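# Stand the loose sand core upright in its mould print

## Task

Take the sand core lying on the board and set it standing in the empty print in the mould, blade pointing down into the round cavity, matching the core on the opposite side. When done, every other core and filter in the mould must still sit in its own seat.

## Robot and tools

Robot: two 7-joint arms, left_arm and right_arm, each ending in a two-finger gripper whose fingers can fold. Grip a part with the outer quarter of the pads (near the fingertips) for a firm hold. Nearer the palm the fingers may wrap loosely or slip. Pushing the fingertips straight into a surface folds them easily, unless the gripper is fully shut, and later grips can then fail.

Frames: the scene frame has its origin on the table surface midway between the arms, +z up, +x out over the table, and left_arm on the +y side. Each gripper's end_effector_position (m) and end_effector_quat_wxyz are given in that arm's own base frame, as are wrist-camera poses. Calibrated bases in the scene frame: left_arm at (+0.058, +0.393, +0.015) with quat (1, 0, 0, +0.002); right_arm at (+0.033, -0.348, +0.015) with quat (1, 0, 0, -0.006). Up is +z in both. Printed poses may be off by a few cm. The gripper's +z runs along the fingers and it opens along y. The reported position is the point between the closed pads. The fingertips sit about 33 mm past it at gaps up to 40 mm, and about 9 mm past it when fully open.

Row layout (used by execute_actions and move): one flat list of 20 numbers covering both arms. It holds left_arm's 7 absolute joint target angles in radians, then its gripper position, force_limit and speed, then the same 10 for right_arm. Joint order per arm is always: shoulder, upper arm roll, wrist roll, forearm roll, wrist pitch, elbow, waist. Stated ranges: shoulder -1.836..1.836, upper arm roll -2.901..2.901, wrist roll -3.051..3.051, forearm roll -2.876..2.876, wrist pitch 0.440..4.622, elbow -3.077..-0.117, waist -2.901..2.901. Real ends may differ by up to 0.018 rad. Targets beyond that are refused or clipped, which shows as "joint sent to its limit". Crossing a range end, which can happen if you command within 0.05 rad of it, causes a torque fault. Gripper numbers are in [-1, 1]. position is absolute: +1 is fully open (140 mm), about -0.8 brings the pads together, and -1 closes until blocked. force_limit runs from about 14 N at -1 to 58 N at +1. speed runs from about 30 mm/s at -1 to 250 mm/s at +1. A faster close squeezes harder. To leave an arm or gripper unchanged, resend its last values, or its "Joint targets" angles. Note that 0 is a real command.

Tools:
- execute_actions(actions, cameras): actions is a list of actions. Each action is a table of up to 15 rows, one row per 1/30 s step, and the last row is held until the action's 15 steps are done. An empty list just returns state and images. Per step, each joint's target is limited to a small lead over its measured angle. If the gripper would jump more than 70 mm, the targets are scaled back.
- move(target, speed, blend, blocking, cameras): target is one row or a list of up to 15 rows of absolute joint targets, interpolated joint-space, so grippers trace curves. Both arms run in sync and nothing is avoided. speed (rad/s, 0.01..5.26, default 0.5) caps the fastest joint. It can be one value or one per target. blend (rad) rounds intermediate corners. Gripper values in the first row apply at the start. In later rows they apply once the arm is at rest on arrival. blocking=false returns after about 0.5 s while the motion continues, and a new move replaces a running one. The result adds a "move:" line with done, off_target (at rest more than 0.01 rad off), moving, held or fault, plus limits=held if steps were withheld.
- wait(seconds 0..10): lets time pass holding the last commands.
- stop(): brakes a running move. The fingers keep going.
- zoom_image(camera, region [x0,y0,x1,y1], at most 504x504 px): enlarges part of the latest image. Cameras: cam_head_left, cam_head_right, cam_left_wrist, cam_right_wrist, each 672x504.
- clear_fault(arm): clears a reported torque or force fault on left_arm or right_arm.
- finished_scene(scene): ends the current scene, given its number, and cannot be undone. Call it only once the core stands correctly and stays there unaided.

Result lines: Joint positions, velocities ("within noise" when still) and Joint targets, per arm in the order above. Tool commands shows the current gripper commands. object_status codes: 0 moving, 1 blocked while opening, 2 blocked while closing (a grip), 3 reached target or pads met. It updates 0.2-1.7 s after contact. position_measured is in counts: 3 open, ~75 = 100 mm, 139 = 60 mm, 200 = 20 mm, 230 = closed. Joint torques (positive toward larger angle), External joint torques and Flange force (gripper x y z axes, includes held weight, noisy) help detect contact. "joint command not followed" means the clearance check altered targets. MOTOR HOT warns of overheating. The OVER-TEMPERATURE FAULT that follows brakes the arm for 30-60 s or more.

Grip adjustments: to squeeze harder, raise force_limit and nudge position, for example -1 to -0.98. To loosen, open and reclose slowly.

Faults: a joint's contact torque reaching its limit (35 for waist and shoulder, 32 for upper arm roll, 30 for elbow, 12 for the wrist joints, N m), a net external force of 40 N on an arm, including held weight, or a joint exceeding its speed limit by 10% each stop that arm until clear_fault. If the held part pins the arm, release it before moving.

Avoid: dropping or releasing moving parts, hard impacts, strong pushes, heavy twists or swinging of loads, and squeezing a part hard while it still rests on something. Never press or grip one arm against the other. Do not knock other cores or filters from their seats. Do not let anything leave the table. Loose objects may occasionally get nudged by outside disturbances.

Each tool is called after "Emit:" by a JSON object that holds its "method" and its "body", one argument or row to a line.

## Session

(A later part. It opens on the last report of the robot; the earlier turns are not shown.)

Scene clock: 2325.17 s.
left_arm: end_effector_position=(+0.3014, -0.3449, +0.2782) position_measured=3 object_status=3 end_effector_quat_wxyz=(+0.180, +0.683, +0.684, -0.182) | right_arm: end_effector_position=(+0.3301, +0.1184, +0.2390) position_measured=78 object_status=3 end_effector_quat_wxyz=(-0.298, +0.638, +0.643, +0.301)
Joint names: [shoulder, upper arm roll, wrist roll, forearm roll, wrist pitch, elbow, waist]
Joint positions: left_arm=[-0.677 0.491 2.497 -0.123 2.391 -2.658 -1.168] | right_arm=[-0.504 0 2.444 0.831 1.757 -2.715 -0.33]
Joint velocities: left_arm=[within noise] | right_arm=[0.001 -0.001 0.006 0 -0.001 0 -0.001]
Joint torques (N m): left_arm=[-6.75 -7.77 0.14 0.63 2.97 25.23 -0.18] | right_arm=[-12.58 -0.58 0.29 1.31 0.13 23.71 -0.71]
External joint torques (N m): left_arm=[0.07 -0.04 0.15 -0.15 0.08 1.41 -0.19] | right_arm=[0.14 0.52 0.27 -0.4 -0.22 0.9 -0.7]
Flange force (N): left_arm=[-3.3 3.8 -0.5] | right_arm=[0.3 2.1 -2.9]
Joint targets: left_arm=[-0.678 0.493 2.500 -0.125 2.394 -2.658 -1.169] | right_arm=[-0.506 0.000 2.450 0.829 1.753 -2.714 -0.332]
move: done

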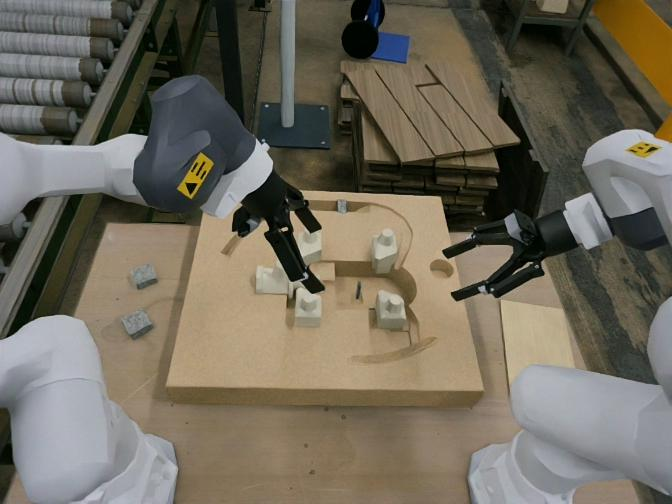

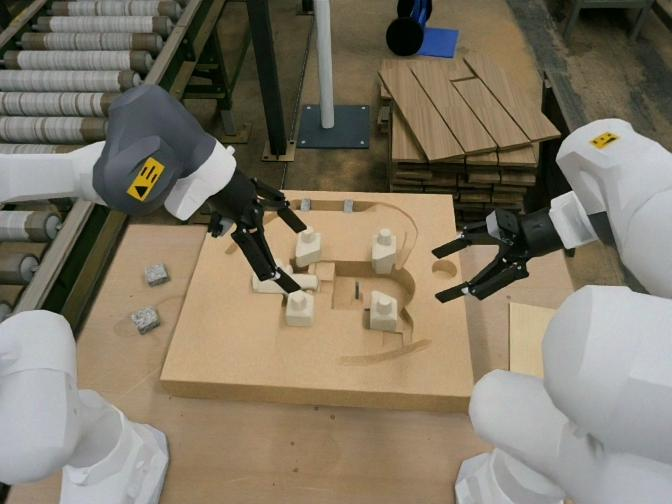

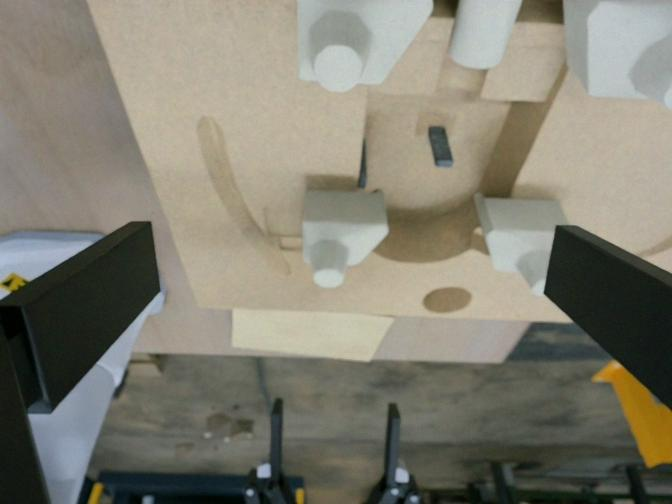

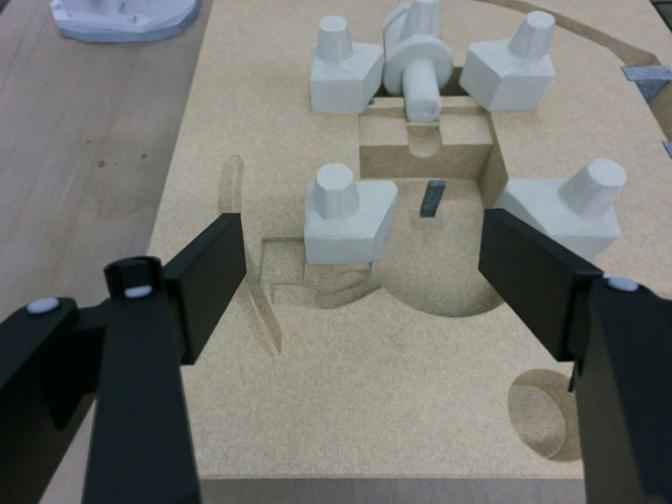

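Emit:
{"method": "move", "body": {
  "target": [-0.678,0.4925,2.5,-0.125,2.394,-2.658,-1.169,1,1,1,-0.506,0,2.45,0.8285,1.753,-2.714,-0.5,1,-1,-0.5],
  "speed": 0.25,
  "cameras": ["cam_right_wrist"]
}}

Emit:
{"method": "zoom_image", "body": {
  "camera": "cam_right_wrist",
  "region": [200, 100, 600, 400]
}}

Scene clock: 2446.30 s.
left_arm: end_effector_position=(+0.3014, -0.3449, +0.2782) position_measured=3 object_status=3 end_effector_quat_wxyz=(+0.180, +0.683, +0.684, -0.182) | right_arm: end_effector_position=(+0.3450, +0.0617, +0.2391) position_measured=3 object_status=3 end_effector_quat_wxyz=(-0.272, +0.690, +0.587, +0.324)
Joint names: [shoulder, upper arm roll, wrist roll, forearm roll, wrist pitch, elbow, waist]
Joint positions: left_arm=[-0.677 0.491 2.497 -0.123 2.391 -2.658 -1.168] | right_arm=[-0.504 0 2.446 0.83 1.756 -2.715 -0.498]
Joint velocities: within noise
Joint torques (N m): left_arm=[-6.76 -7.86 0.15 0.63 2.96 25.28 -0.25] | right_arm=[-12.55 -0.39 0.21 1.39 0.19 23.64 -0.71]
External joint torques (N m): left_arm=[0.14 0.03 0.16 -0.15 0.06 1.36 -0.13] | right_arm=[0.01 0.69 0.19 -0.31 -0.17 0.88 -0.69]
Flange force (N): left_arm=[-3.1 4.0 -0.4] | right_arm=[0.6 1.9 -2.3]
Joint targets: left_arm=[-0.678 0.493 2.500 -0.125 2.394 -2.658 -1.169] | right_arm=[-0.506 0.000 2.450 0.829 1.753 -2.714 -0.500]
move: done
Images, in order (width x height): cam_right_wrist 672x504.

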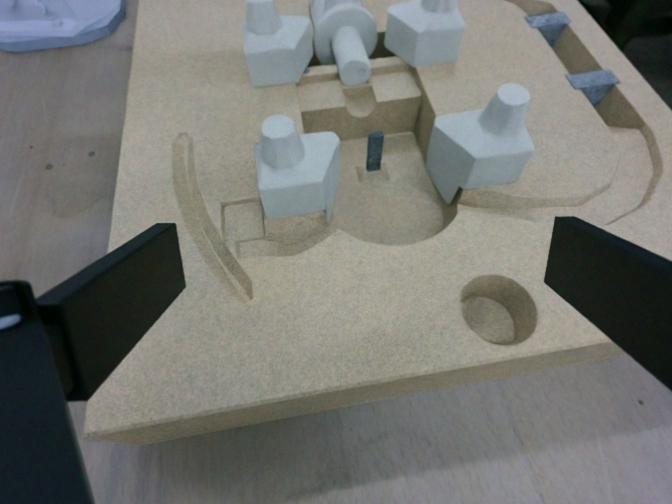

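Scaled by 1.260 from the camera's 672x504 image, which has a finer 960x720 frame.

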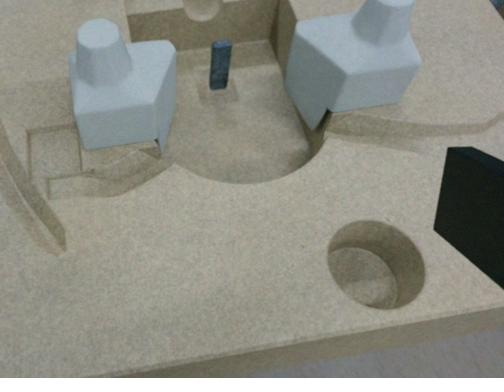

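Emit:
{"method": "zoom_image", "body": {
  "camera": "cam_right_wrist",
  "region": [240, 100, 360, 220]
}}

Emit:
{"method": "zoom_image", "body": {
  "camera": "cam_right_wrist",
  "region": [420, 80, 540, 200]
}}

Scaled by 4.200 from the camera's 672x504 image, which has a finer 960x720 frame.

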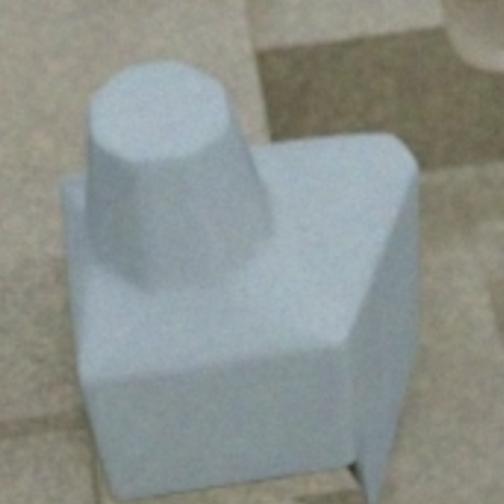

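Scaled by 4.200 from the camera's 672x504 image, which has a finer 960x720 frame.

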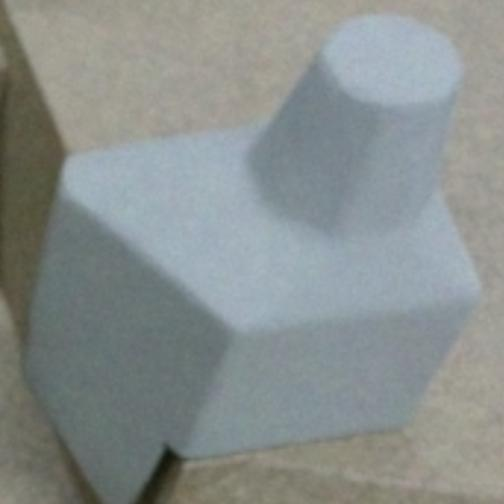

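Emit:
{"method": "finished_scene", "body": {
  "scene": 2
}}

The scene is finished: the task was done.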